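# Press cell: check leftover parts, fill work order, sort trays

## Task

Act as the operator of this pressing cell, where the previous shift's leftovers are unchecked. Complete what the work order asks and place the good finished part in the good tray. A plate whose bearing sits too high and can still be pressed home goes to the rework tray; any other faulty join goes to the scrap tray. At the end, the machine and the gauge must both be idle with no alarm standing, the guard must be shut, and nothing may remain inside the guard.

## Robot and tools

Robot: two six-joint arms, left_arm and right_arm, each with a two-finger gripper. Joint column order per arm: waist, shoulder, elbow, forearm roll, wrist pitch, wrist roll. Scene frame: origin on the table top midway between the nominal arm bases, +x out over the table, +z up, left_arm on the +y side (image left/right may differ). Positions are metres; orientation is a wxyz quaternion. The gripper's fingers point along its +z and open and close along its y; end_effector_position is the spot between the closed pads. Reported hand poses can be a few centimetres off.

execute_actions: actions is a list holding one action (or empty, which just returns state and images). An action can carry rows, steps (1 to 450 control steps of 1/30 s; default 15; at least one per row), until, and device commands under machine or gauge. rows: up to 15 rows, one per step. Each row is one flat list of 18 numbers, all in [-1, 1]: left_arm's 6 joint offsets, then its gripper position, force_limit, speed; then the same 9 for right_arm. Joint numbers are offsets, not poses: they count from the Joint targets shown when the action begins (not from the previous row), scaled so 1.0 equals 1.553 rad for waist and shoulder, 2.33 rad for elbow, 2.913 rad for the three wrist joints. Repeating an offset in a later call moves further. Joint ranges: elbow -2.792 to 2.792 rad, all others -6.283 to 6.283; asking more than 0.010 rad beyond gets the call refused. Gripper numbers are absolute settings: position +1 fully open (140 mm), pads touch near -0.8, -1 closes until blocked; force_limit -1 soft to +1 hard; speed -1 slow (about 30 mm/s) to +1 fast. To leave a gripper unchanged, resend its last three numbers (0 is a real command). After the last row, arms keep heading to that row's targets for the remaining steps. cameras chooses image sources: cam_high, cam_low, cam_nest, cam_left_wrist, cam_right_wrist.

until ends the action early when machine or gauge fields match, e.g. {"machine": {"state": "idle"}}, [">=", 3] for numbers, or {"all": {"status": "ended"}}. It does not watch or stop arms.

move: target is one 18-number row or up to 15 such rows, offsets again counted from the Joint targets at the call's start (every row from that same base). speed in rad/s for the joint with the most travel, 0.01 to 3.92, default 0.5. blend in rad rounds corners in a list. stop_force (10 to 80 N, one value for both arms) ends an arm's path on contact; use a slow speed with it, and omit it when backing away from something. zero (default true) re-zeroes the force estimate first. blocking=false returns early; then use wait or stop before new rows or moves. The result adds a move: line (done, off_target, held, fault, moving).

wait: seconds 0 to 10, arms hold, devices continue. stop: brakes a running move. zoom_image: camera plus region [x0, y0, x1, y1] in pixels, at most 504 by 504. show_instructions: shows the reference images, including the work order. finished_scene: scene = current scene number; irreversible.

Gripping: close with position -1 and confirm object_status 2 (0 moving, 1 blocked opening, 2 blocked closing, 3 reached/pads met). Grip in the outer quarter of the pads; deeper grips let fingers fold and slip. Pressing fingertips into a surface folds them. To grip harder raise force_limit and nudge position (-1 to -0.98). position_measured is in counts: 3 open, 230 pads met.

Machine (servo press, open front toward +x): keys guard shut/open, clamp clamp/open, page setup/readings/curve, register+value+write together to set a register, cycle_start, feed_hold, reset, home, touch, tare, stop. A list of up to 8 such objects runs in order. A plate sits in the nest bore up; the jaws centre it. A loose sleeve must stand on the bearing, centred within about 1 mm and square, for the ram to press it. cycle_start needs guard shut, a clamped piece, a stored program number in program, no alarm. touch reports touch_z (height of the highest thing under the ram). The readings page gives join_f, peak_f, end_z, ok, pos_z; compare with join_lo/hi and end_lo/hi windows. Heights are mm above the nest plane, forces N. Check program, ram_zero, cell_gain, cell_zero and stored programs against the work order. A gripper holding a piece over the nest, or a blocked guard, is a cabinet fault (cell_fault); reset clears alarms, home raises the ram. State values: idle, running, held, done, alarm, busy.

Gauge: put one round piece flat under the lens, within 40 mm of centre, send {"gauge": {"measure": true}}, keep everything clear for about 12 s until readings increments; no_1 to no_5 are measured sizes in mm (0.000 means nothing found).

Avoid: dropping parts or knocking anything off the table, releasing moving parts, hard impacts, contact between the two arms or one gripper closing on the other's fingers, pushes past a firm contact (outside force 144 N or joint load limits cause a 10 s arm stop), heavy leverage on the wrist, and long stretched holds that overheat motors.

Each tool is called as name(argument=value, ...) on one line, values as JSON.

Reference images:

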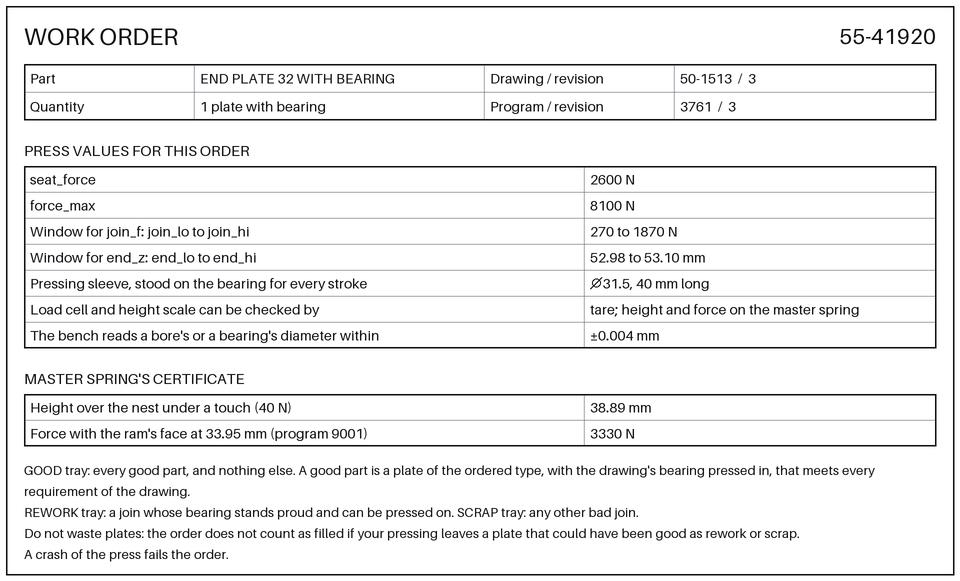

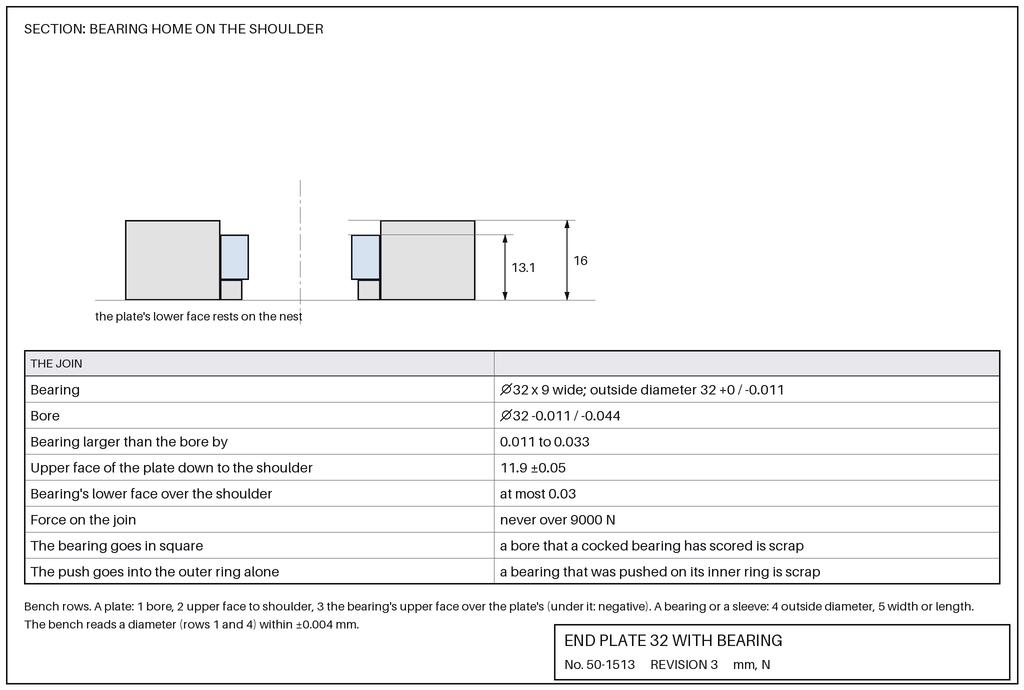

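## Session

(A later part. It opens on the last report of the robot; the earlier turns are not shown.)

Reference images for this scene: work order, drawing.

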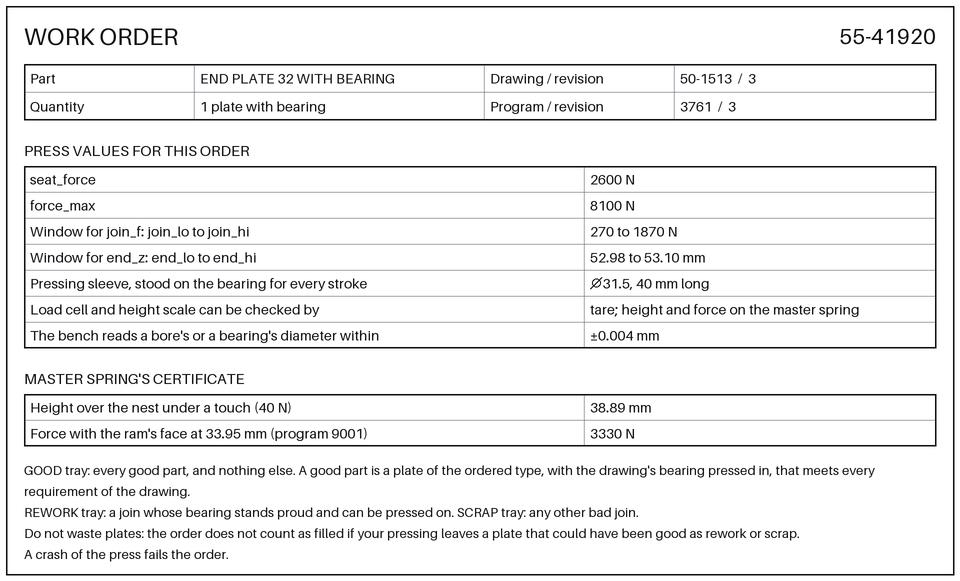

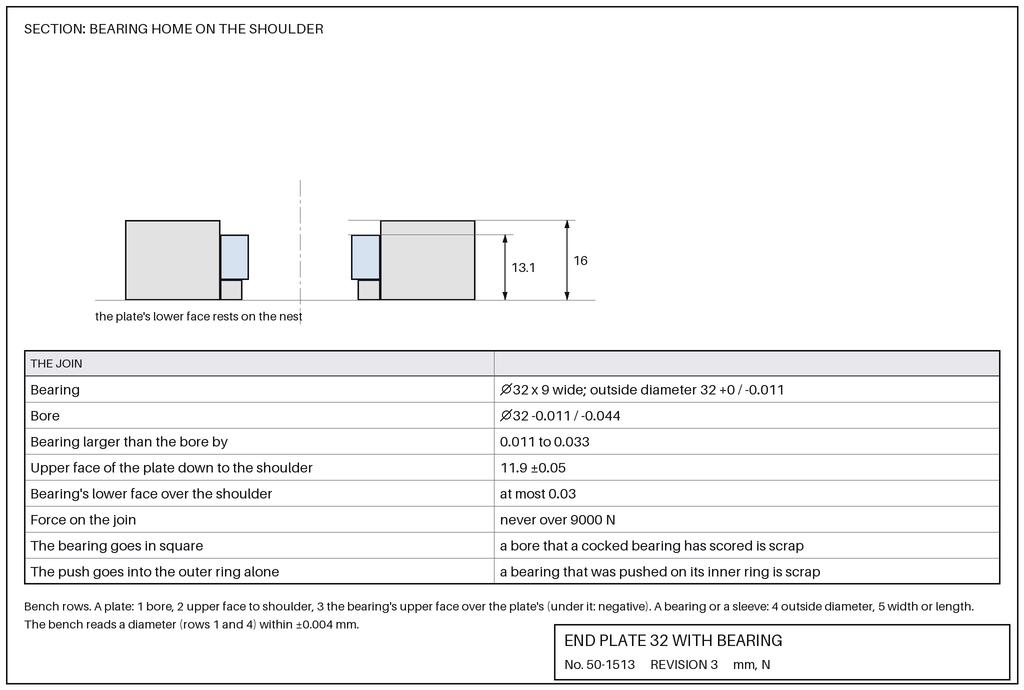

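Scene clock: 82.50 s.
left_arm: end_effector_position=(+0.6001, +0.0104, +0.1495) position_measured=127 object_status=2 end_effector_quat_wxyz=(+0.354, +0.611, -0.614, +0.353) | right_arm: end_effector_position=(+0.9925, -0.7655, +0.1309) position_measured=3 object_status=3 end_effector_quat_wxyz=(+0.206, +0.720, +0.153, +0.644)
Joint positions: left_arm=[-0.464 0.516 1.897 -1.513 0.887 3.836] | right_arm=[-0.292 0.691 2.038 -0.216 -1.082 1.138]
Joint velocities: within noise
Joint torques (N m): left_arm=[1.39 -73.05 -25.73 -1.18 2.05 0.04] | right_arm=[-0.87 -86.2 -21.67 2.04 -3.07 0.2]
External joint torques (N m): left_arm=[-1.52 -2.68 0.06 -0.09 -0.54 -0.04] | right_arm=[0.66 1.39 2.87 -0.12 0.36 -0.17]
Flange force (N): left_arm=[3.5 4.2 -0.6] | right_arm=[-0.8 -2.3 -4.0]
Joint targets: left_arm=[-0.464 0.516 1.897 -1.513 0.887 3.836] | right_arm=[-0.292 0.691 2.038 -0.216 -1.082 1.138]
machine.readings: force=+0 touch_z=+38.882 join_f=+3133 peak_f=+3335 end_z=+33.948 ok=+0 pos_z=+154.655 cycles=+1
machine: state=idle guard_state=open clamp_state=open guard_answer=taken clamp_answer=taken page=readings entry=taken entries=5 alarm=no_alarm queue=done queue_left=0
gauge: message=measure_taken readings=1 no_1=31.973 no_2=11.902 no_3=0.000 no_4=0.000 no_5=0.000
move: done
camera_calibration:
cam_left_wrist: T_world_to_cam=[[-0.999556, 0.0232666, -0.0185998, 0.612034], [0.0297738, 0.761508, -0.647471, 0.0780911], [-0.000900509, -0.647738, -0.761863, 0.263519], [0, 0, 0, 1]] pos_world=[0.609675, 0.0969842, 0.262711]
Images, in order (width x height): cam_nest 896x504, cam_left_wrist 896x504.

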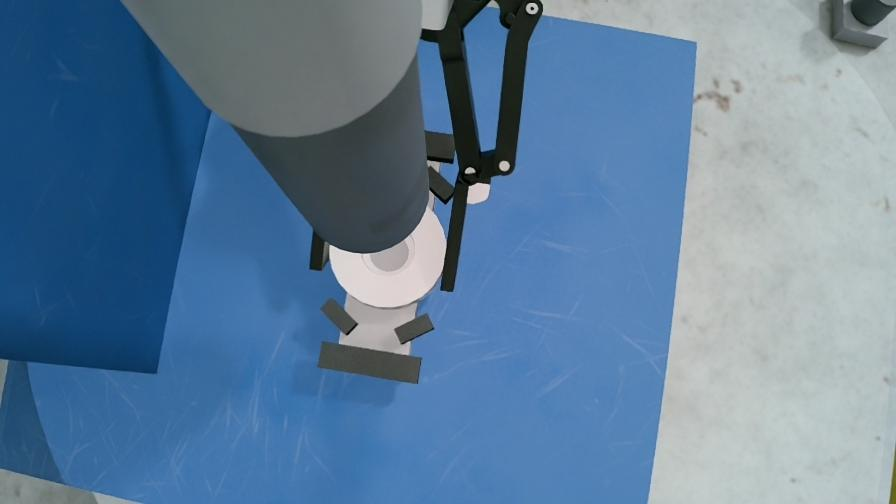

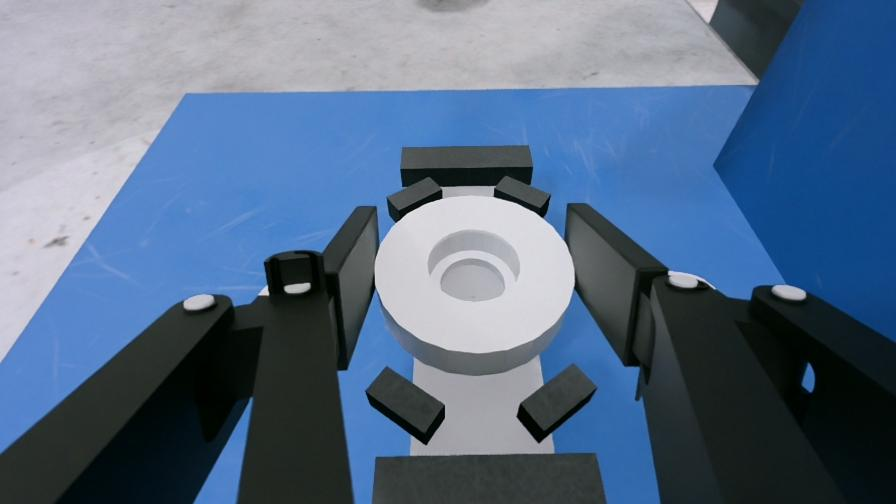

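move(target=[0,0.0064,0.0015,-0.0037,-0.0004,0.0059,-1,0,-1,0,0,0,0,0,0,1,1,1], speed=0.025, stop_force=12, cameras=["cam_left_wrist"])

Scene clock: 83.90 s.
left_arm: end_effector_position=(+0.6001, +0.0104, +0.1458) position_measured=127 object_status=2 end_effector_quat_wxyz=(+0.354, +0.611, -0.614, +0.353) | right_arm: end_effector_position=(+0.9925, -0.7655, +0.1309) position_measured=3 object_status=3 end_effector_quat_wxyz=(+0.206, +0.720, +0.153, +0.644)
Joint positions: left_arm=[-0.464 0.52 1.898 -1.518 0.887 3.845] | right_arm=[-0.292 0.691 2.038 -0.216 -1.082 1.138]
Joint velocities: within noise
Joint torques (N m): left_arm=[-0.39 -57.01 -18.13 1.36 -2.3 0.37] | right_arm=[-0.59 -86.41 -21.48 2.12 -3.06 0.17]
External joint torques (N m): left_arm=[0.31 -19.41 -7.35 -2.63 3.84 -0.37] | right_arm=[0.34 1.54 2.53 -0.17 0.36 -0.14]
Flange force (N): left_arm=[19.5 6.8 -16.4] | right_arm=[-1.4 -1.8 -3.3]
Joint targets: left_arm=[-0.464 0.520 1.898 -1.518 0.887 3.845] | right_arm=[-0.292 0.691 2.038 -0.216 -1.082 1.138]
machine.readings: force=+0 touch_z=+38.882 join_f=+3133 peak_f=+3335 end_z=+33.948 ok=+0 pos_z=+154.655 cycles=+1
machine: state=idle guard_state=open clamp_state=open guard_answer=taken clamp_answer=taken page=readings entry=taken entries=5 alarm=no_alarm queue=done queue_left=0
gauge: message=measure_taken readings=1 no_1=31.973 no_2=11.902 no_3=0.000 no_4=0.000 no_5=0.000
move: contact (left_arm)
camera_calibration:
cam_left_wrist: T_world_to_cam=[[-0.999556, 0.0230673, -0.0188349, 0.612048], [0.029774, 0.761331, -0.647679, 0.0758311], [-0.000600584, -0.647952, -0.761681, 0.260568], [0, 0, 0, 1]] pos_world=[0.609675, 0.0969846, 0.259111]
Images, in order (width x height): cam_left_wrist 896x504.

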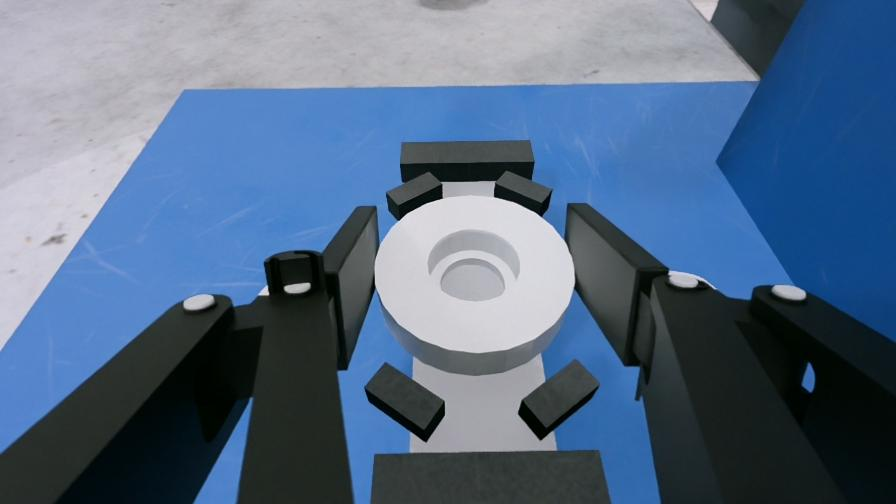

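move(target=[[0,-0.0003,0,0,0,0,0.3,0,-1,0,0,0,0,0,0,1,1,1],[0,-0.0353,-0.0078,0.0203,0.002,-0.0323,0.3,0,-1,0,0,0,0,0,0,1,1,1],[0.1012,-0.095,0.0242,0.0595,0.0401,-0.0336,0.3,0,-1,0,0,0,0,0,0,1,1,1],[0.2789,-0.2312,-0.0367,0.1463,0.1583,-0.1247,0.3,0,-1,0,0,0,0,0,0,1,1,1],[0.0373,-0.2531,0.1966,0.5211,-0.4377,-0.7803,0.1,0,-1,0,0,0,0,0,0,1,1,1]], speed=[0.05,0.12,0.3,0.5,1.1], blend=[0,0.02,0.03,0.08,0], cameras=["cam_left_wrist","cam_nest"])

execute_actions(actions=[{"machine":{"clamp":"clamp"},"steps":2}], cameras=[])

zoom_image(camera="cam_left_wrist", region=[300, 250, 650, 504])

Scene clock: 91.27 s.
left_arm: end_effector_position=(+0.6438, +0.3227, +0.1997) position_measured=117 object_status=0 end_effector_quat_wxyz=(+0.102, +0.848, -0.177, +0.489) | right_arm: end_effector_position=(+0.9925, -0.7655, +0.1309) position_measured=3 object_status=3 end_effector_quat_wxyz=(+0.206, +0.720, +0.153, +0.644)
Joint positions: left_arm=[-0.406 0.127 2.356 0 -0.388 1.572] | right_arm=[-0.292 0.691 2.038 -0.216 -1.082 1.138]
Joint velocities: within noise
Joint torques (N m): left_arm=[1.5 -37.5 -27.27 2.87 -2.26 0.1] | right_arm=[-0.81 -85.98 -21.71 2.07 -3 0.23]
External joint torques (N m): left_arm=[-1.59 -3.14 -0.52 -0.26 -0.13 -0.1] | right_arm=[0.63 0.93 2.79 -0.13 0.29 -0.2]
Flange force (N): left_arm=[0.0 0.0 0.0] | right_arm=[-0.3 -2.0 -4.3]
Joint targets: left_arm=[-0.406 0.127 2.356 0.000 -0.388 1.572] | right_arm=[-0.292 0.691 2.038 -0.216 -1.082 1.138]
machine.readings: force=+0 touch_z=+38.882 join_f=+3133 peak_f=+3335 end_z=+33.948 ok=+0 pos_z=+154.655 cycles=+1
machine: state=idle guard_state=open clamp_state=open guard_answer=taken clamp_answer=taken page=readings entry=taken entries=5 alarm=no_alarm queue=done queue_left=0
gauge: message=measure_taken readings=1 no_1=31.973 no_2=11.902 no_3=0.000 no_4=0.000 no_5=0.000
move: done
camera_calibration:
cam_left_wrist: T_world_to_cam=[[-0.416072, -0.909136, -0.0188416, 0.574726], [-0.687806, 0.328198, -0.647464, 0.473316], [0.594817, -0.256432, -0.761863, -0.00560821], [0, 0, 0, 1]] pos_world=[0.568013, 0.365725, 0.313011]
Images, in order (width x height): cam_nest 896x504, cam_left_wrist 896x504.

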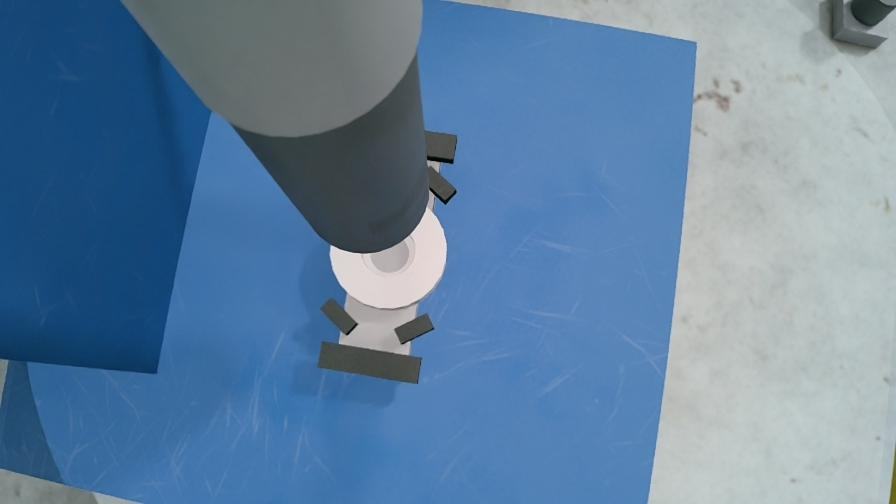

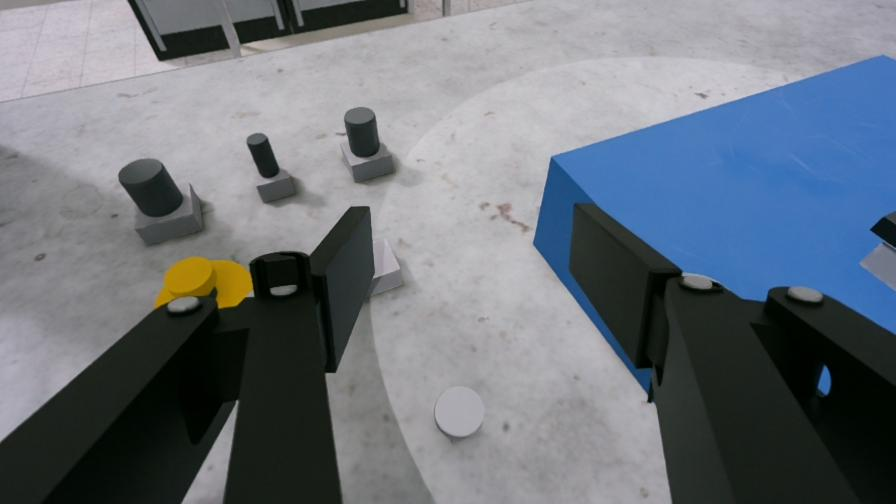

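Scene clock: 91.53 s.
left_arm: end_effector_position=(+0.6438, +0.3227, +0.1997) position_measured=117 object_status=3 end_effector_quat_wxyz=(+0.102, +0.848, -0.177, +0.489) | right_arm: end_effector_position=(+0.9925, -0.7655, +0.1309) position_measured=3 object_status=3 end_effector_quat_wxyz=(+0.206, +0.720, +0.153, +0.644)
Joint positions: left_arm=[-0.406 0.127 2.356 0 -0.388 1.572] | right_arm=[-0.292 0.691 2.038 -0.216 -1.082 1.138]
Joint velocities: within noise
Joint torques (N m): left_arm=[1.59 -37.29 -27.34 2.9 -2.21 0.07] | right_arm=[-1.14 -86.83 -21.72 2.05 -3.04 0.15]
External joint torques (N m): left_arm=[-1.67 -3.39 -0.39 -0.3 -0.18 -0.07] | right_arm=[0.92 2.21 3.04 -0.13 0.35 -0.12]
Flange force (N): left_arm=[0.0 0.0 0.0] | right_arm=[-1.8 -3.2 -3.5]
Joint targets: left_arm=[-0.406 0.127 2.356 0.000 -0.388 1.572] | right_arm=[-0.292 0.691 2.038 -0.216 -1.082 1.138]
Tool commands: left_gripper/position=+0.1 left_gripper/force_limit=+0.0 left_gripper/speed=-1.0 right_gripper/position=+1.0 right_gripper/force_limit=+1.0 right_gripper/speed=+1.0
machine.readings: force=+0 touch_z=+38.882 join_f=+3133 peak_f=+3335 end_z=+33.948 ok=+0 pos_z=+154.655 cycles=+1
machine: state=idle guard_state=open clamp_state=between guard_answer=taken clamp_answer=taken page=readings entry=taken entries=5 alarm=no_alarm queue=running queue_left=0
gauge: message=measure_taken readings=1 no_1=31.973 no_2=11.902 no_3=0.000 no_4=0.000 no_5=0.000
No camera images: "cameras" was empty.

Scaled by 1.440.

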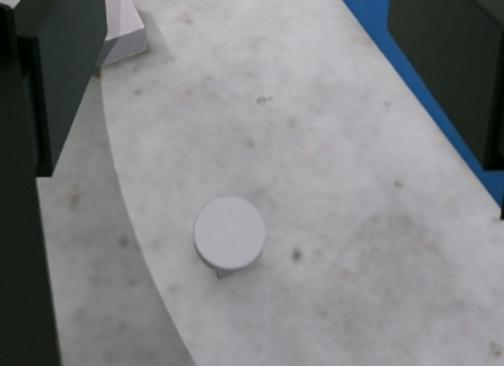

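move(target=[[0.0037,0.1309,0.0211,0,-0.0869,0,0.1,0,-1,0,0,0,0,0,0,1,1,1],[0.0037,0.2066,0.0256,0,-0.1308,0,0.1,0,-1,0,0,0,0,0,0,1,1,1]], speed=[0.5,0.15], cameras=["cam_left_wrist"])

zoom_image(camera="cam_left_wrist", region=[300, 150, 650, 404])

Scene clock: 95.37 s.
left_arm: end_effector_position=(+0.6464, +0.3260, +0.0483) position_measured=117 object_status=3 end_effector_quat_wxyz=(+0.100, +0.848, -0.174, +0.490) | right_arm: end_effector_position=(+0.9925, -0.7655, +0.1309) position_measured=3 object_status=3 end_effector_quat_wxyz=(+0.206, +0.720, +0.153, +0.644)
Joint positions: left_arm=[-0.4 0.448 2.416 0 -0.769 1.572] | right_arm=[-0.292 0.691 2.038 -0.216 -1.082 1.138]
Joint velocities: within noise
Joint torques (N m): left_arm=[1.19 -54.1 -13.02 1.44 -2.27 0.08] | right_arm=[-0.81 -86.46 -21.66 2.07 -2.98 0.2]
External joint torques (N m): left_arm=[-1.36 -3.67 -0.85 -0.26 -0.12 -0.09] | right_arm=[0.59 1.7 2.82 -0.14 0.28 -0.18]
Flange force (N): left_arm=[6.7 4.0 -5.1] | right_arm=[-1.4 -2.4 -3.7]
Joint targets: left_arm=[-0.400 0.448 2.416 0.000 -0.769 1.572] | right_arm=[-0.292 0.691 2.038 -0.216 -1.082 1.138]
machine.readings: force=+0 touch_z=+38.882 join_f=+3133 peak_f=+3335 end_z=+33.948 ok=+0 pos_z=+154.655 cycles=+1
machine: state=idle guard_state=open clamp_state=clamped guard_answer=taken clamp_answer=taken page=readings entry=taken entries=5 alarm=no_alarm queue=done queue_left=0
gauge: message=measure_taken readings=1 no_1=31.973 no_2=11.902 no_3=0.000 no_4=0.000 no_5=0.000
move: done
camera_calibration:
cam_left_wrist: T_world_to_cam=[[-0.41078, -0.911537, -0.0189571, 0.573403], [-0.689419, 0.324155, -0.647785, 0.378385], [0.596625, -0.253028, -0.761587, -0.124044], [0, 0, 0, 1]] pos_world=[0.570416, 0.368636, 0.161512]
Images, in order (width x height): cam_left_wrist 896x504.

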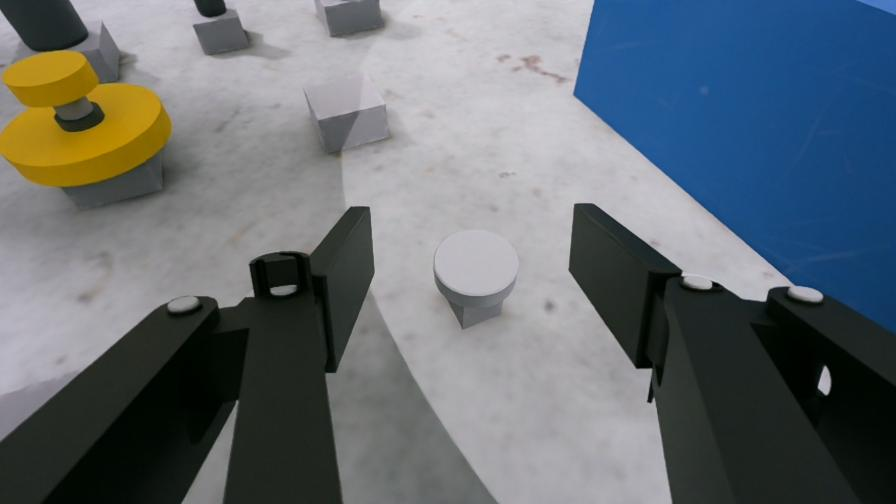

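Scaled by 1.440.

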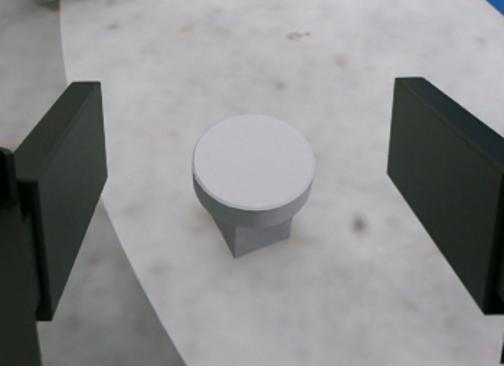

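move(target=[0,0,0,0,0,0,-1,-0.1,-1,0,0,0,0,0,0,1,1,1], cameras=[])

wait(seconds=0.5, cameras=["cam_left_wrist"])

Scene clock: 97.73 s.
left_arm: end_effector_position=(+0.6464, +0.3260, +0.0483) position_measured=183 object_status=0 end_effector_quat_wxyz=(+0.100, +0.849, -0.174, +0.490) | right_arm: end_effector_position=(+0.9925, -0.7655, +0.1309) position_measured=3 object_status=3 end_effector_quat_wxyz=(+0.206, +0.720, +0.153, +0.644)
Joint positions: left_arm=[-0.4 0.448 2.416 0 -0.769 1.572] | right_arm=[-0.292 0.691 2.038 -0.216 -1.082 1.138]
Joint velocities: within noise
Joint torques (N m): left_arm=[1.11 -52.52 -12.71 1.48 -1.74 0.13] | right_arm=[-1.34 -86.84 -21.61 2.08 -2.97 0.18]
External joint torques (N m): left_arm=[-1.25 -5.51 -1.23 -0.29 -0.67 -0.13] | right_arm=[1.12 1.64 2.62 -0.13 0.25 -0.16]
Flange force (N): left_arm=[8.7 3.9 -7.6] | right_arm=[-1.0 -3.1 -3.2]
Joint targets: left_arm=[-0.400 0.448 2.416 0.000 -0.769 1.572] | right_arm=[-0.292 0.691 2.038 -0.216 -1.082 1.138]
machine.readings: force=+0 touch_z=+38.882 join_f=+3133 peak_f=+3335 end_z=+33.948 ok=+0 pos_z=+154.655 cycles=+1
machine: state=idle guard_state=open clamp_state=clamped guard_answer=taken clamp_answer=taken page=readings entry=taken entries=5 alarm=no_alarm queue=done queue_left=0
gauge: message=measure_taken readings=1 no_1=31.973 no_2=11.902 no_3=0.000 no_4=0.000 no_5=0.000
move: done
No camera images: "cameras" was empty.

Scene clock: 98.23 s.
left_arm: end_effector_position=(+0.6464, +0.3260, +0.0483) position_measured=183 object_status=2 end_effector_quat_wxyz=(+0.100, +0.849, -0.174, +0.490) | right_arm: end_effector_position=(+0.9925, -0.7655, +0.1309) position_measured=3 object_status=3 end_effector_quat_wxyz=(+0.206, +0.720, +0.153, +0.644)
Joint positions: left_arm=[-0.4 0.448 2.416 0 -0.769 1.572] | right_arm=[-0.292 0.691 2.038 -0.216 -1.082 1.138]
Joint velocities: within noise
Joint torques (N m): left_arm=[1.14 -52.89 -12.93 1.43 -1.77 0.08] | right_arm=[-1 -86.34 -21.64 2.09 -3.04 0.16]
External joint torques (N m): left_arm=[-1.31 -4.87 -0.96 -0.25 -0.63 -0.08] | right_arm=[0.84 1.01 2.72 -0.15 0.32 -0.14]
Flange force (N): left_arm=[7.5 3.9 -6.9] | right_arm=[-0.2 -2.2 -4.0]
Joint targets: left_arm=[-0.400 0.448 2.416 0.000 -0.769 1.572] | right_arm=[-0.292 0.691 2.038 -0.216 -1.082 1.138]
Tool commands: left_gripper/position=-1.0 left_gripper/force_limit=-0.1 left_gripper/speed=-1.0 right_gripper/position=+1.0 right_gripper/force_limit=+1.0 right_gripper/speed=+1.0
machine.readings: force=+0 touch_z=+38.882 join_f=+3133 peak_f=+3335 end_z=+33.948 ok=+0 pos_z=+154.655 cycles=+1
machine: state=idle guard_state=open clamp_state=clamped guard_answer=taken clamp_answer=taken page=readings entry=taken entries=5 alarm=no_alarm queue=done queue_left=0
gauge: message=measure_taken readings=1 no_1=31.973 no_2=11.902 no_3=0.000 no_4=0.000 no_5=0.000
wait: 0.50 s
camera_calibration:
cam_left_wrist: T_world_to_cam=[[-0.41078, -0.911537, -0.0189571, 0.573403], [-0.689419, 0.324155, -0.647785, 0.378385], [0.596625, -0.253028, -0.761587, -0.124044], [0, 0, 0, 1]] pos_world=[0.570416, 0.368636, 0.161512]
Images, in order (width x height): cam_left_wrist 896x504.

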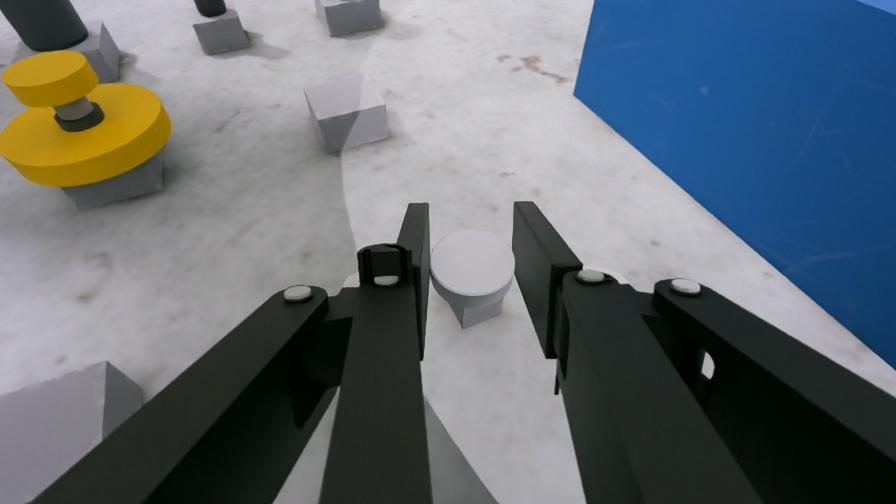

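move(target=[[0,-0.2067,-0.0258,0,0.1308,0,-1,-0.1,-1,0,0,0,0,0,0,1,1,1],[0.3593,-0.0597,-0.2167,0,0.205,0,-1,-0.1,-1,0,0,0,0,0,0,1,1,1],[0.3593,0.1015,-0.1844,0,0.0931,0,-1,-0.1,-1,0,0,0,0,0,0,1,1,1]], speed=[0.4,0.8,0.3], blend=[0.1,0.05,0], cameras=["cam_left_wrist"])

move(target=[0,0.0115,0.00036,0,-0.007,0,-1,-0.1,-1,0,0,0,0,0,0,1,1,1], speed=0.022, stop_force=12, cameras=["cam_left_wrist"])

Scene clock: 102.30 s.
left_arm: end_effector_position=(+0.8970, +0.7505, +0.0604) position_measured=183 object_status=2 end_effector_quat_wxyz=(-0.039, +0.863, +0.066, +0.499) | right_arm: end_effector_position=(+0.9925, -0.7655, +0.1309) position_measured=3 object_status=3 end_effector_quat_wxyz=(+0.206, +0.720, +0.153, +0.644)
Joint positions: left_arm=[0.158 0.606 1.986 0 -0.498 1.572] | right_arm=[-0.292 0.691 2.038 -0.216 -1.082 1.138]
Joint velocities: within noise
Joint torques (N m): left_arm=[1.62 -78.61 -23.77 2.51 -2.31 0.06] | right_arm=[-0.83 -86.38 -21.6 2.07 -3.03 0.14]
External joint torques (N m): left_arm=[-1.89 -3.37 -0.27 -0.28 -0.08 -0.06] | right_arm=[0.64 1.57 2.83 -0.15 0.33 -0.12]
Flange force (N): left_arm=[3.0 3.8 -4.8] | right_arm=[-1.1 -2.3 -3.8]
Joint targets: left_arm=[0.158 0.606 1.986 0.000 -0.498 1.572] | right_arm=[-0.292 0.691 2.038 -0.216 -1.082 1.138]
machine.readings: force=+0 touch_z=+38.882 join_f=+3133 peak_f=+3335 end_z=+33.948 ok=+0 pos_z=+154.655 cycles=+1
machine: state=idle guard_state=open clamp_state=clamped guard_answer=taken clamp_answer=taken page=readings entry=taken entries=5 alarm=no_alarm queue=done queue_left=0
gauge: message=measure_taken readings=1 no_1=31.973 no_2=11.902 no_3=0.000 no_4=0.000 no_5=0.000
move: done
camera_calibration:
cam_left_wrist: T_world_to_cam=[[0.134367, -0.990752, -0.0188536, 0.633956], [-0.755926, -0.0901802, -0.648416, 0.792014], [0.640719, 0.101377, -0.761053, -0.462509], [0, 0, 0, 1]] pos_world=[0.80986, 0.746405, 0.173513]
Images, in order (width x height): cam_left_wrist 896x504.

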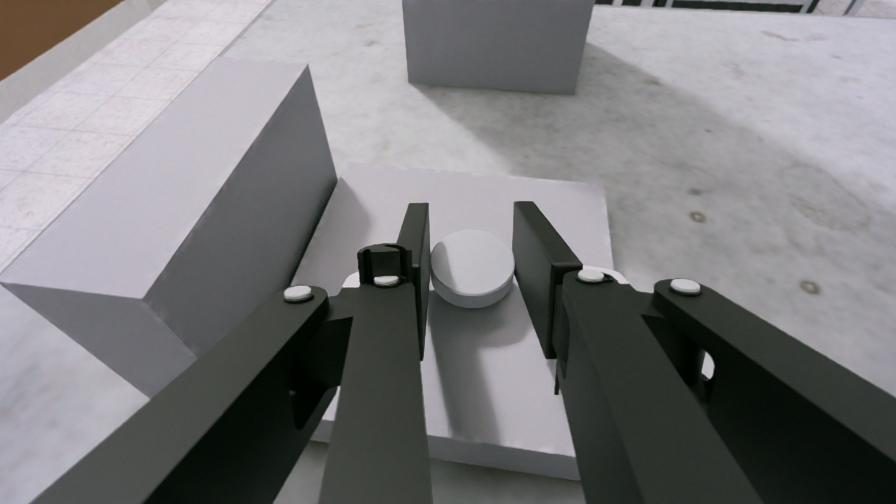

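Scene clock: 103.80 s.
left_arm: end_effector_position=(+0.8975, +0.7506, +0.0521) position_measured=183 object_status=2 end_effector_quat_wxyz=(-0.039, +0.863, +0.066, +0.499) | right_arm: end_effector_position=(+0.9925, -0.7655, +0.1309) position_measured=3 object_status=3 end_effector_quat_wxyz=(+0.206, +0.720, +0.153, +0.644)
Joint positions: left_arm=[0.158 0.619 1.987 0 -0.514 1.572] | right_arm=[-0.292 0.691 2.038 -0.216 -1.082 1.138]
Joint velocities: within noise
Joint torques (N m): left_arm=[0.8 -58.28 -16.8 2.39 2.93 0.06] | right_arm=[-0.95 -86.34 -21.57 2.08 -3.01 0.13]
External joint torques (N m): left_arm=[-1.04 -24.49 -6.75 -0.22 -5.33 -0.06] | right_arm=[0.78 1.36 2.71 -0.16 0.3 -0.11]
Flange force (N): left_arm=[18.1 2.9 -27.0] | right_arm=[-0.8 -2.3 -3.7]
Joint targets: left_arm=[0.158 0.619 1.987 0.000 -0.514 1.572] | right_arm=[-0.292 0.691 2.038 -0.216 -1.082 1.138]
machine.readings: force=+0 touch_z=+38.882 join_f=+3133 peak_f=+3335 end_z=+33.948 ok=+0 pos_z=+154.655 cycles=+1
machine: state=idle guard_state=open clamp_state=clamped guard_answer=taken clamp_answer=taken page=readings entry=taken entries=5 alarm=no_alarm queue=done queue_left=0
gauge: message=measure_taken readings=1 no_1=31.973 no_2=11.902 no_3=0.000 no_4=0.000 no_5=0.000
move: contact (left_arm)
camera_calibration:
cam_left_wrist: T_world_to_cam=[[0.134369, -0.990751, -0.0188943, 0.633761], [-0.75474, -0.0899677, -0.649826, 0.785908], [0.642116, 0.101577, -0.759848, -0.470568], [0, 0, 0, 1]] pos_world=[0.810158, 0.746404, 0.165117]
Images, in order (width x height): cam_left_wrist 896x504.

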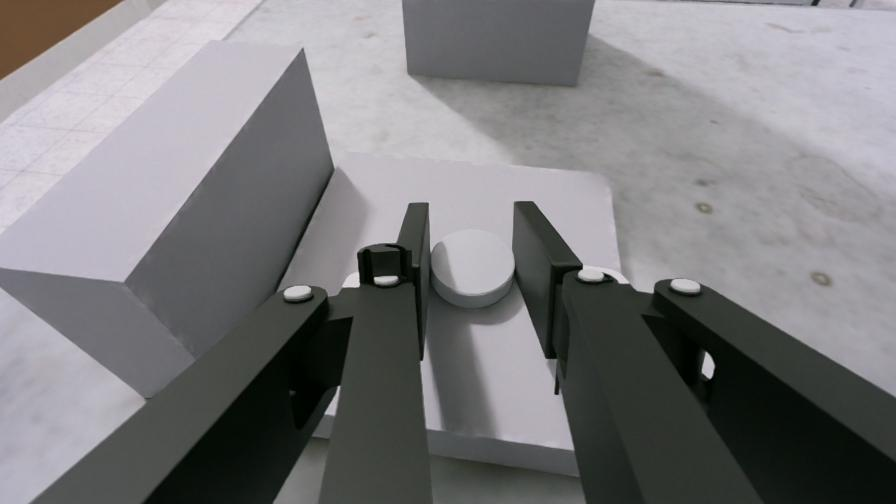

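move(target=[[0,-0.0004,0,0,0,0,0.1,0,-1,0,0,0,0,0,0,1,1,1],[0,-0.1698,-0.0326,0,0.1174,0,0.1,0,-1,0,0,0,0,0,0,1,1,1],[-0.3021,-0.0571,-0.0621,0,0.0809,0,0.1,0,-1,0,0,0,0,0,0,1,1,1]], speed=[0.05,0.4,0.6], blend=[0,0.06,0], cameras=["cam_left_wrist"])

execute_actions(actions=[{"gauge":{"measure":true},"steps":2}], cameras=[])

zoom_image(camera="cam_left_wrist", region=[300, 150, 650, 404])

Scene clock: 109.40 s.
left_arm: end_effector_position=(+0.9326, +0.2991, +0.1604) position_measured=117 object_status=3 end_effector_quat_wxyz=(+0.078, +0.855, -0.136, +0.494) | right_arm: end_effector_position=(+0.9925, -0.7655, +0.1309) position_measured=3 object_status=3 end_effector_quat_wxyz=(+0.206, +0.720, +0.153, +0.644)
Joint positions: left_arm=[-0.311 0.53 1.842 0 -0.278 1.572] | right_arm=[-0.292 0.691 2.038 -0.216 -1.082 1.138]
Joint velocities: within noise
Joint torques (N m): left_arm=[1.24 -78.51 -30.63 3.27 -2.24 0.09] | right_arm=[-1.23 -86.57 -21.77 2.07 -2.99 0.15]
External joint torques (N m): left_arm=[-1.42 -4.43 -0.76 -0.3 -0.16 -0.09] | right_arm=[1.02 1.94 3.04 -0.15 0.3 -0.12]
Flange force (N): left_arm=[2.8 3.2 -5.9] | right_arm=[-1.4 -3.2 -3.8]
Joint targets: left_arm=[-0.311 0.530 1.842 0.000 -0.278 1.572] | right_arm=[-0.292 0.691 2.038 -0.216 -1.082 1.138]
machine.readings: force=+0 touch_z=+38.882 join_f=+3133 peak_f=+3335 end_z=+33.948 ok=+0 pos_z=+154.655 cycles=+1
machine: state=idle guard_state=open clamp_state=clamped guard_answer=taken clamp_answer=taken page=readings entry=taken entries=5 alarm=no_alarm queue=done queue_left=0
gauge: message=measure_taken readings=1 no_1=31.973 no_2=11.902 no_3=0.000 no_4=0.000 no_5=0.000
move: done
camera_calibration:
cam_left_wrist: T_world_to_cam=[[-0.3283, -0.944386, -0.0188225, 0.601315], [-0.715177, 0.261538, -0.648166, 0.699899], [0.617042, -0.199332, -0.761266, -0.251366], [0, 0, 0, 1]] pos_world=[0.853066, 0.334718, 0.273613]
Images, in order (width x height): cam_left_wrist 896x504.

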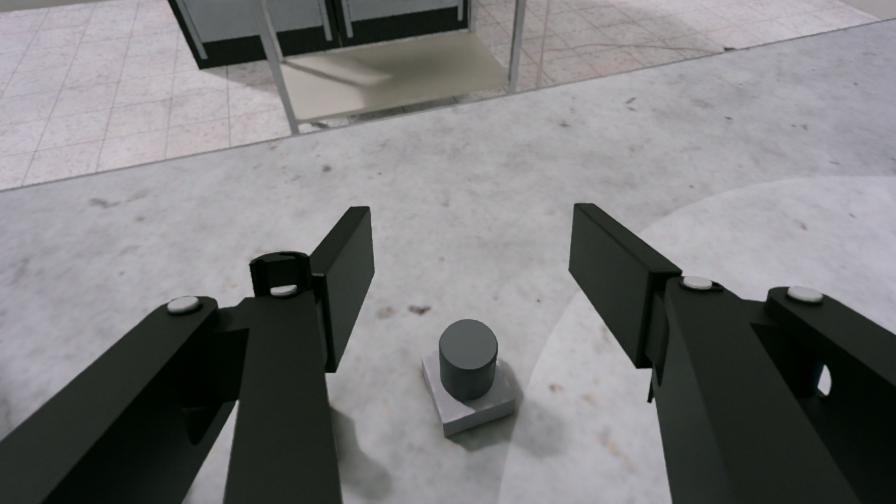

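Scene clock: 109.67 s.
left_arm: end_effector_position=(+0.9326, +0.2991, +0.1604) position_measured=117 object_status=3 end_effector_quat_wxyz=(+0.078, +0.855, -0.136, +0.494) | right_arm: end_effector_position=(+0.9925, -0.7655, +0.1309) position_measured=3 object_status=3 end_effector_quat_wxyz=(+0.206, +0.720, +0.153, +0.644)
Joint positions: left_arm=[-0.311 0.53 1.842 0 -0.278 1.572] | right_arm=[-0.292 0.691 2.038 -0.216 -1.082 1.138]
Joint velocities: within noise
Joint torques (N m): left_arm=[1.27 -78.63 -30.92 3.25 -2.25 0.12] | right_arm=[-1.1 -86.53 -21.69 2.08 -3.02 0.13]
External joint torques (N m): left_arm=[-1.45 -4.03 -0.32 -0.28 -0.14 -0.12] | right_arm=[0.93 1.22 2.74 -0.13 0.3 -0.11]
Flange force (N): left_arm=[2.1 3.1 -6.0] | right_arm=[-0.5 -2.5 -3.8]
Joint targets: left_arm=[-0.311 0.530 1.842 0.000 -0.278 1.572] | right_arm=[-0.292 0.691 2.038 -0.216 -1.082 1.138]
Tool commands: left_gripper/position=+0.1 left_gripper/force_limit=+0.0 left_gripper/speed=-1.0 right_gripper/position=+1.0 right_gripper/force_limit=+1.0 right_gripper/speed=+1.0
machine.readings: force=+0 touch_z=+38.882 join_f=+3133 peak_f=+3335 end_z=+33.948 ok=+0 pos_z=+154.655 cycles=+1
machine: state=idle guard_state=open clamp_state=clamped guard_answer=taken clamp_answer=taken page=readings entry=taken entries=5 alarm=no_alarm queue=done queue_left=0
gauge: state=busy message=measure_taken readings=1 no_1=31.973 no_2=11.902 no_3=0.000 no_4=0.000 no_5=0.000
No camera images: "cameras" was empty.

Scaled by 1.440.

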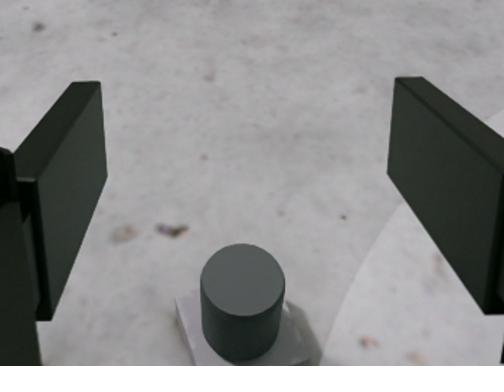

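move(target=[[-0.0006,0.0045,-0.0015,0,0,0,0,0,-1,0,0,0,0,0,0,1,1,1],[-0.0006,0.0814,0.004,0,-0.0438,0,0,0,-1,0,0,0,0,0,0,1,1,1]], speed=[0.3,0.15], cameras=["cam_left_wrist"])

Scene clock: 113.87 s.
left_arm: end_effector_position=(+0.9376, +0.2964, +0.0652) position_measured=129 object_status=3 end_effector_quat_wxyz=(+0.078, +0.857, -0.137, +0.490) | right_arm: end_effector_position=(+0.9925, -0.7655, +0.1309) position_measured=3 object_status=3 end_effector_quat_wxyz=(+0.206, +0.720, +0.153, +0.644)
Joint positions: left_arm=[-0.312 0.657 1.852 0 -0.406 1.572] | right_arm=[-0.292 0.691 2.038 -0.216 -1.082 1.138]
Joint velocities: within noise
Joint torques (N m): left_arm=[1.37 -84.8 -26.43 2.79 -2.26 0.07] | right_arm=[-1.18 -86.59 -21.82 2.07 -3.01 0.18]
External joint torques (N m): left_arm=[-1.58 -4.53 -0.65 -0.26 -0.13 -0.07] | right_arm=[0.99 1.85 3.08 -0.16 0.31 -0.16]
Flange force (N): left_arm=[3.5 3.0 -5.9] | right_arm=[-1.3 -3.1 -3.9]
Joint targets: left_arm=[-0.312 0.657 1.851 0.000 -0.406 1.572] | right_arm=[-0.292 0.691 2.038 -0.216 -1.082 1.138]
machine.readings: force=+0 touch_z=+38.882 join_f=+3133 peak_f=+3335 end_z=+33.948 ok=+0 pos_z=+154.655 cycles=+1
machine: state=idle guard_state=open clamp_state=clamped guard_answer=taken clamp_answer=taken page=readings entry=taken entries=5 alarm=no_alarm queue=done queue_left=0
gauge: state=busy message=measure_taken readings=1 no_1=31.973 no_2=11.902 no_3=0.000 no_4=0.000 no_5=0.000
move: done
camera_calibration:
cam_left_wrist: T_world_to_cam=[[-0.32938, -0.944012, -0.0187168, 0.599519], [-0.719968, 0.263933, -0.641861, 0.645877], [0.610865, -0.197941, -0.766592, -0.321669], [0, 0, 0, 1]] pos_world=[0.858976, 0.331813, 0.179195]
Images, in order (width x height): cam_left_wrist 896x504.

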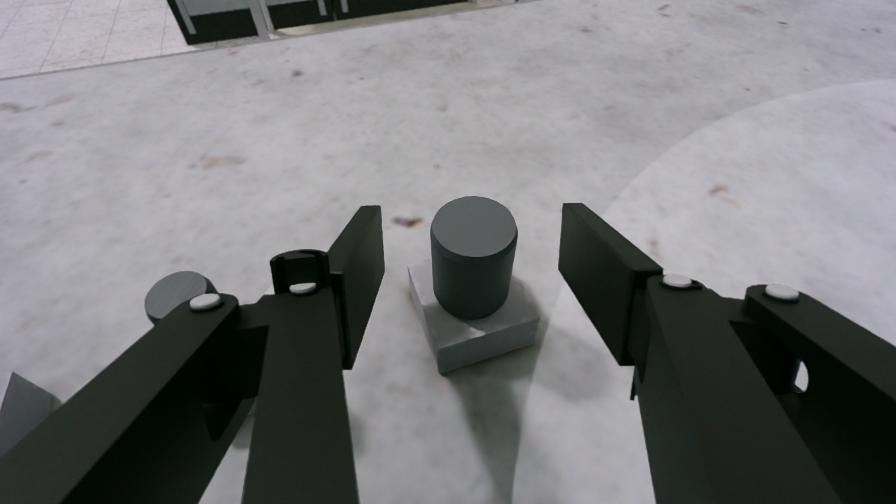

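move(target=[0,0,0,0,0,0,-1,0,-1,0,0,0,0,0,0,1,1,1], cameras=[])

wait(seconds=1, cameras=["cam_left_wrist"])

Scene clock: 115.90 s.
left_arm: end_effector_position=(+0.9377, +0.2964, +0.0652) position_measured=185 object_status=0 end_effector_quat_wxyz=(+0.078, +0.857, -0.137, +0.490) | right_arm: end_effector_position=(+0.9925, -0.7655, +0.1309) position_measured=3 object_status=3 end_effector_quat_wxyz=(+0.206, +0.720, +0.153, +0.644)
Joint positions: left_arm=[-0.312 0.657 1.851 0 -0.406 1.572] | right_arm=[-0.292 0.691 2.038 -0.216 -1.082 1.138]
Joint velocities: within noise
Joint torques (N m): left_arm=[0.86 -81.66 -25.71 2.86 -1.51 0.04] | right_arm=[-1.12 -86.76 -21.56 2.05 -3.01 0.16]
External joint torques (N m): left_arm=[-1.05 -7.64 -1.34 -0.33 -0.89 -0.04] | right_arm=[0.92 1.81 2.72 -0.12 0.3 -0.13]
Flange force (N): left_arm=[5.0 2.7 -9.6] | right_arm=[-1.3 -2.9 -3.3]
Joint targets: left_arm=[-0.312 0.657 1.851 0.000 -0.406 1.572] | right_arm=[-0.292 0.691 2.038 -0.216 -1.082 1.138]
machine.readings: force=+0 touch_z=+38.882 join_f=+3133 peak_f=+3335 end_z=+33.948 ok=+0 pos_z=+154.655 cycles=+1
machine: state=idle guard_state=open clamp_state=clamped guard_answer=taken clamp_answer=taken page=readings entry=taken entries=5 alarm=no_alarm queue=done queue_left=0
gauge: state=busy message=measure_taken readings=1 no_1=31.973 no_2=11.902 no_3=0.000 no_4=0.000 no_5=0.000
move: done
No camera images: "cameras" was empty.

Scene clock: 116.90 s.
left_arm: end_effector_position=(+0.9377, +0.2964, +0.0652) position_measured=185 object_status=2 end_effector_quat_wxyz=(+0.078, +0.857, -0.137, +0.490) | right_arm: end_effector_position=(+0.9925, -0.7655, +0.1309) position_measured=3 object_status=3 end_effector_quat_wxyz=(+0.206, +0.720, +0.153, +0.644)
Joint positions: left_arm=[-0.312 0.657 1.851 0 -0.406 1.572] | right_arm=[-0.292 0.691 2.038 -0.216 -1.082 1.138]
Joint velocities: within noise
Joint torques (N m): left_arm=[0.84 -81.65 -25.74 2.81 -1.54 0.08] | right_arm=[-0.62 -87.07 -21.68 2.06 -2.96 0.17]
External joint torques (N m): left_arm=[-1.04 -7.29 -1.13 -0.29 -0.83 -0.08] | right_arm=[0.41 2.24 2.86 -0.13 0.26 -0.15]
Flange force (N): left_arm=[4.6 2.5 -9.4] | right_arm=[-2.4 -2.6 -3.4]
Joint targets: left_arm=[-0.312 0.657 1.851 0.000 -0.406 1.572] | right_arm=[-0.292 0.691 2.038 -0.216 -1.082 1.138]
Tool commands: left_gripper/position=-1.0 left_gripper/force_limit=+0.0 left_gripper/speed=-1.0 right_gripper/position=+1.0 right_gripper/force_limit=+1.0 right_gripper/speed=+1.0
machine.readings: force=+0 touch_z=+38.882 join_f=+3133 peak_f=+3335 end_z=+33.948 ok=+0 pos_z=+154.655 cycles=+1
machine: state=idle guard_state=open clamp_state=clamped guard_answer=taken clamp_answer=taken page=readings entry=taken entries=5 alarm=no_alarm queue=done queue_left=0
gauge: state=busy message=measure_taken readings=1 no_1=31.973 no_2=11.902 no_3=0.000 no_4=0.000 no_5=0.000
wait: 1.00 s
camera_calibration:
cam_left_wrist: T_world_to_cam=[[-0.329311, -0.944037, -0.0186556, 0.59949], [-0.719999, 0.263843, -0.641863, 0.646006], [0.610865, -0.19794, -0.766593, -0.32173], [0, 0, 0, 1]] pos_world=[0.859076, 0.331813, 0.179195]
Images, in order (width x height): cam_left_wrist 896x504.

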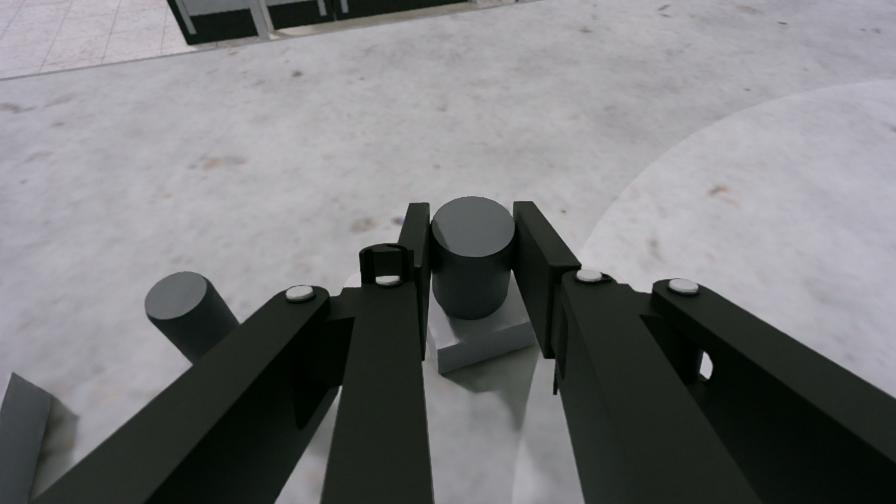

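move(target=[[0,0,0,0,0,0.0001,0,0,-1,0,0,0,0,0,0,1,1,1],[0.0006,-0.0814,-0.004,0,0.0438,0,0.1,0,-1,0,0,0,0,0,0,1,1,1]], speed=[0.1,0.3], cameras=["cam_left_wrist"])

Scene clock: 121.90 s.
left_arm: end_effector_position=(+0.9326, +0.2990, +0.1603) position_measured=117 object_status=0 end_effector_quat_wxyz=(+0.078, +0.855, -0.136, +0.494) | right_arm: end_effector_position=(+0.9925, -0.7655, +0.1309) position_measured=3 object_status=3 end_effector_quat_wxyz=(+0.206, +0.720, +0.153, +0.644)
Joint positions: left_arm=[-0.311 0.53 1.842 0 -0.278 1.572] | right_arm=[-0.292 0.691 2.038 -0.216 -1.082 1.138]
Joint velocities: within noise
Joint torques (N m): left_arm=[1.2 -78.73 -30.9 3.19 -2.22 0.09] | right_arm=[-1.1 -86.67 -21.77 2.12 -3.01 0.12]
External joint torques (N m): left_arm=[-1.37 -4.34 -0.5 -0.21 -0.18 -0.09] | right_arm=[0.9 1.75 2.9 -0.19 0.31 -0.1]
Flange force (N): left_arm=[2.4 2.7 -6.2] | right_arm=[-1.2 -2.7 -3.7]
Joint targets: left_arm=[-0.311 0.530 1.842 0.000 -0.278 1.572] | right_arm=[-0.292 0.691 2.038 -0.216 -1.082 1.138]
machine.readings: force=+0 touch_z=+38.882 join_f=+3133 peak_f=+3335 end_z=+33.948 ok=+0 pos_z=+154.655 cycles=+1
machine: state=idle guard_state=open clamp_state=clamped guard_answer=taken clamp_answer=taken page=readings entry=taken entries=5 alarm=no_alarm queue=done queue_left=0
gauge: message=measure_taken readings=2 no_1=0.000 no_2=0.000 no_3=0.000 no_4=31.992 no_5=9.002
move: done
camera_calibration:
cam_left_wrist: T_world_to_cam=[[-0.32832, -0.944379, -0.0187975, 0.601322], [-0.715221, 0.261552, -0.648112, 0.699852], [0.61698, -0.199344, -0.761313, -0.251372], [0, 0, 0, 1]] pos_world=[0.853066, 0.334718, 0.273513]
Images, in order (width x height): cam_left_wrist 896x504.

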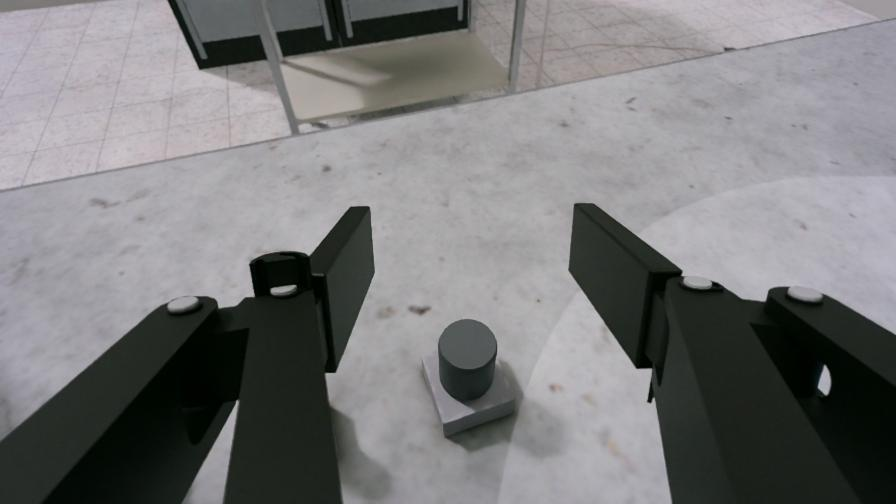

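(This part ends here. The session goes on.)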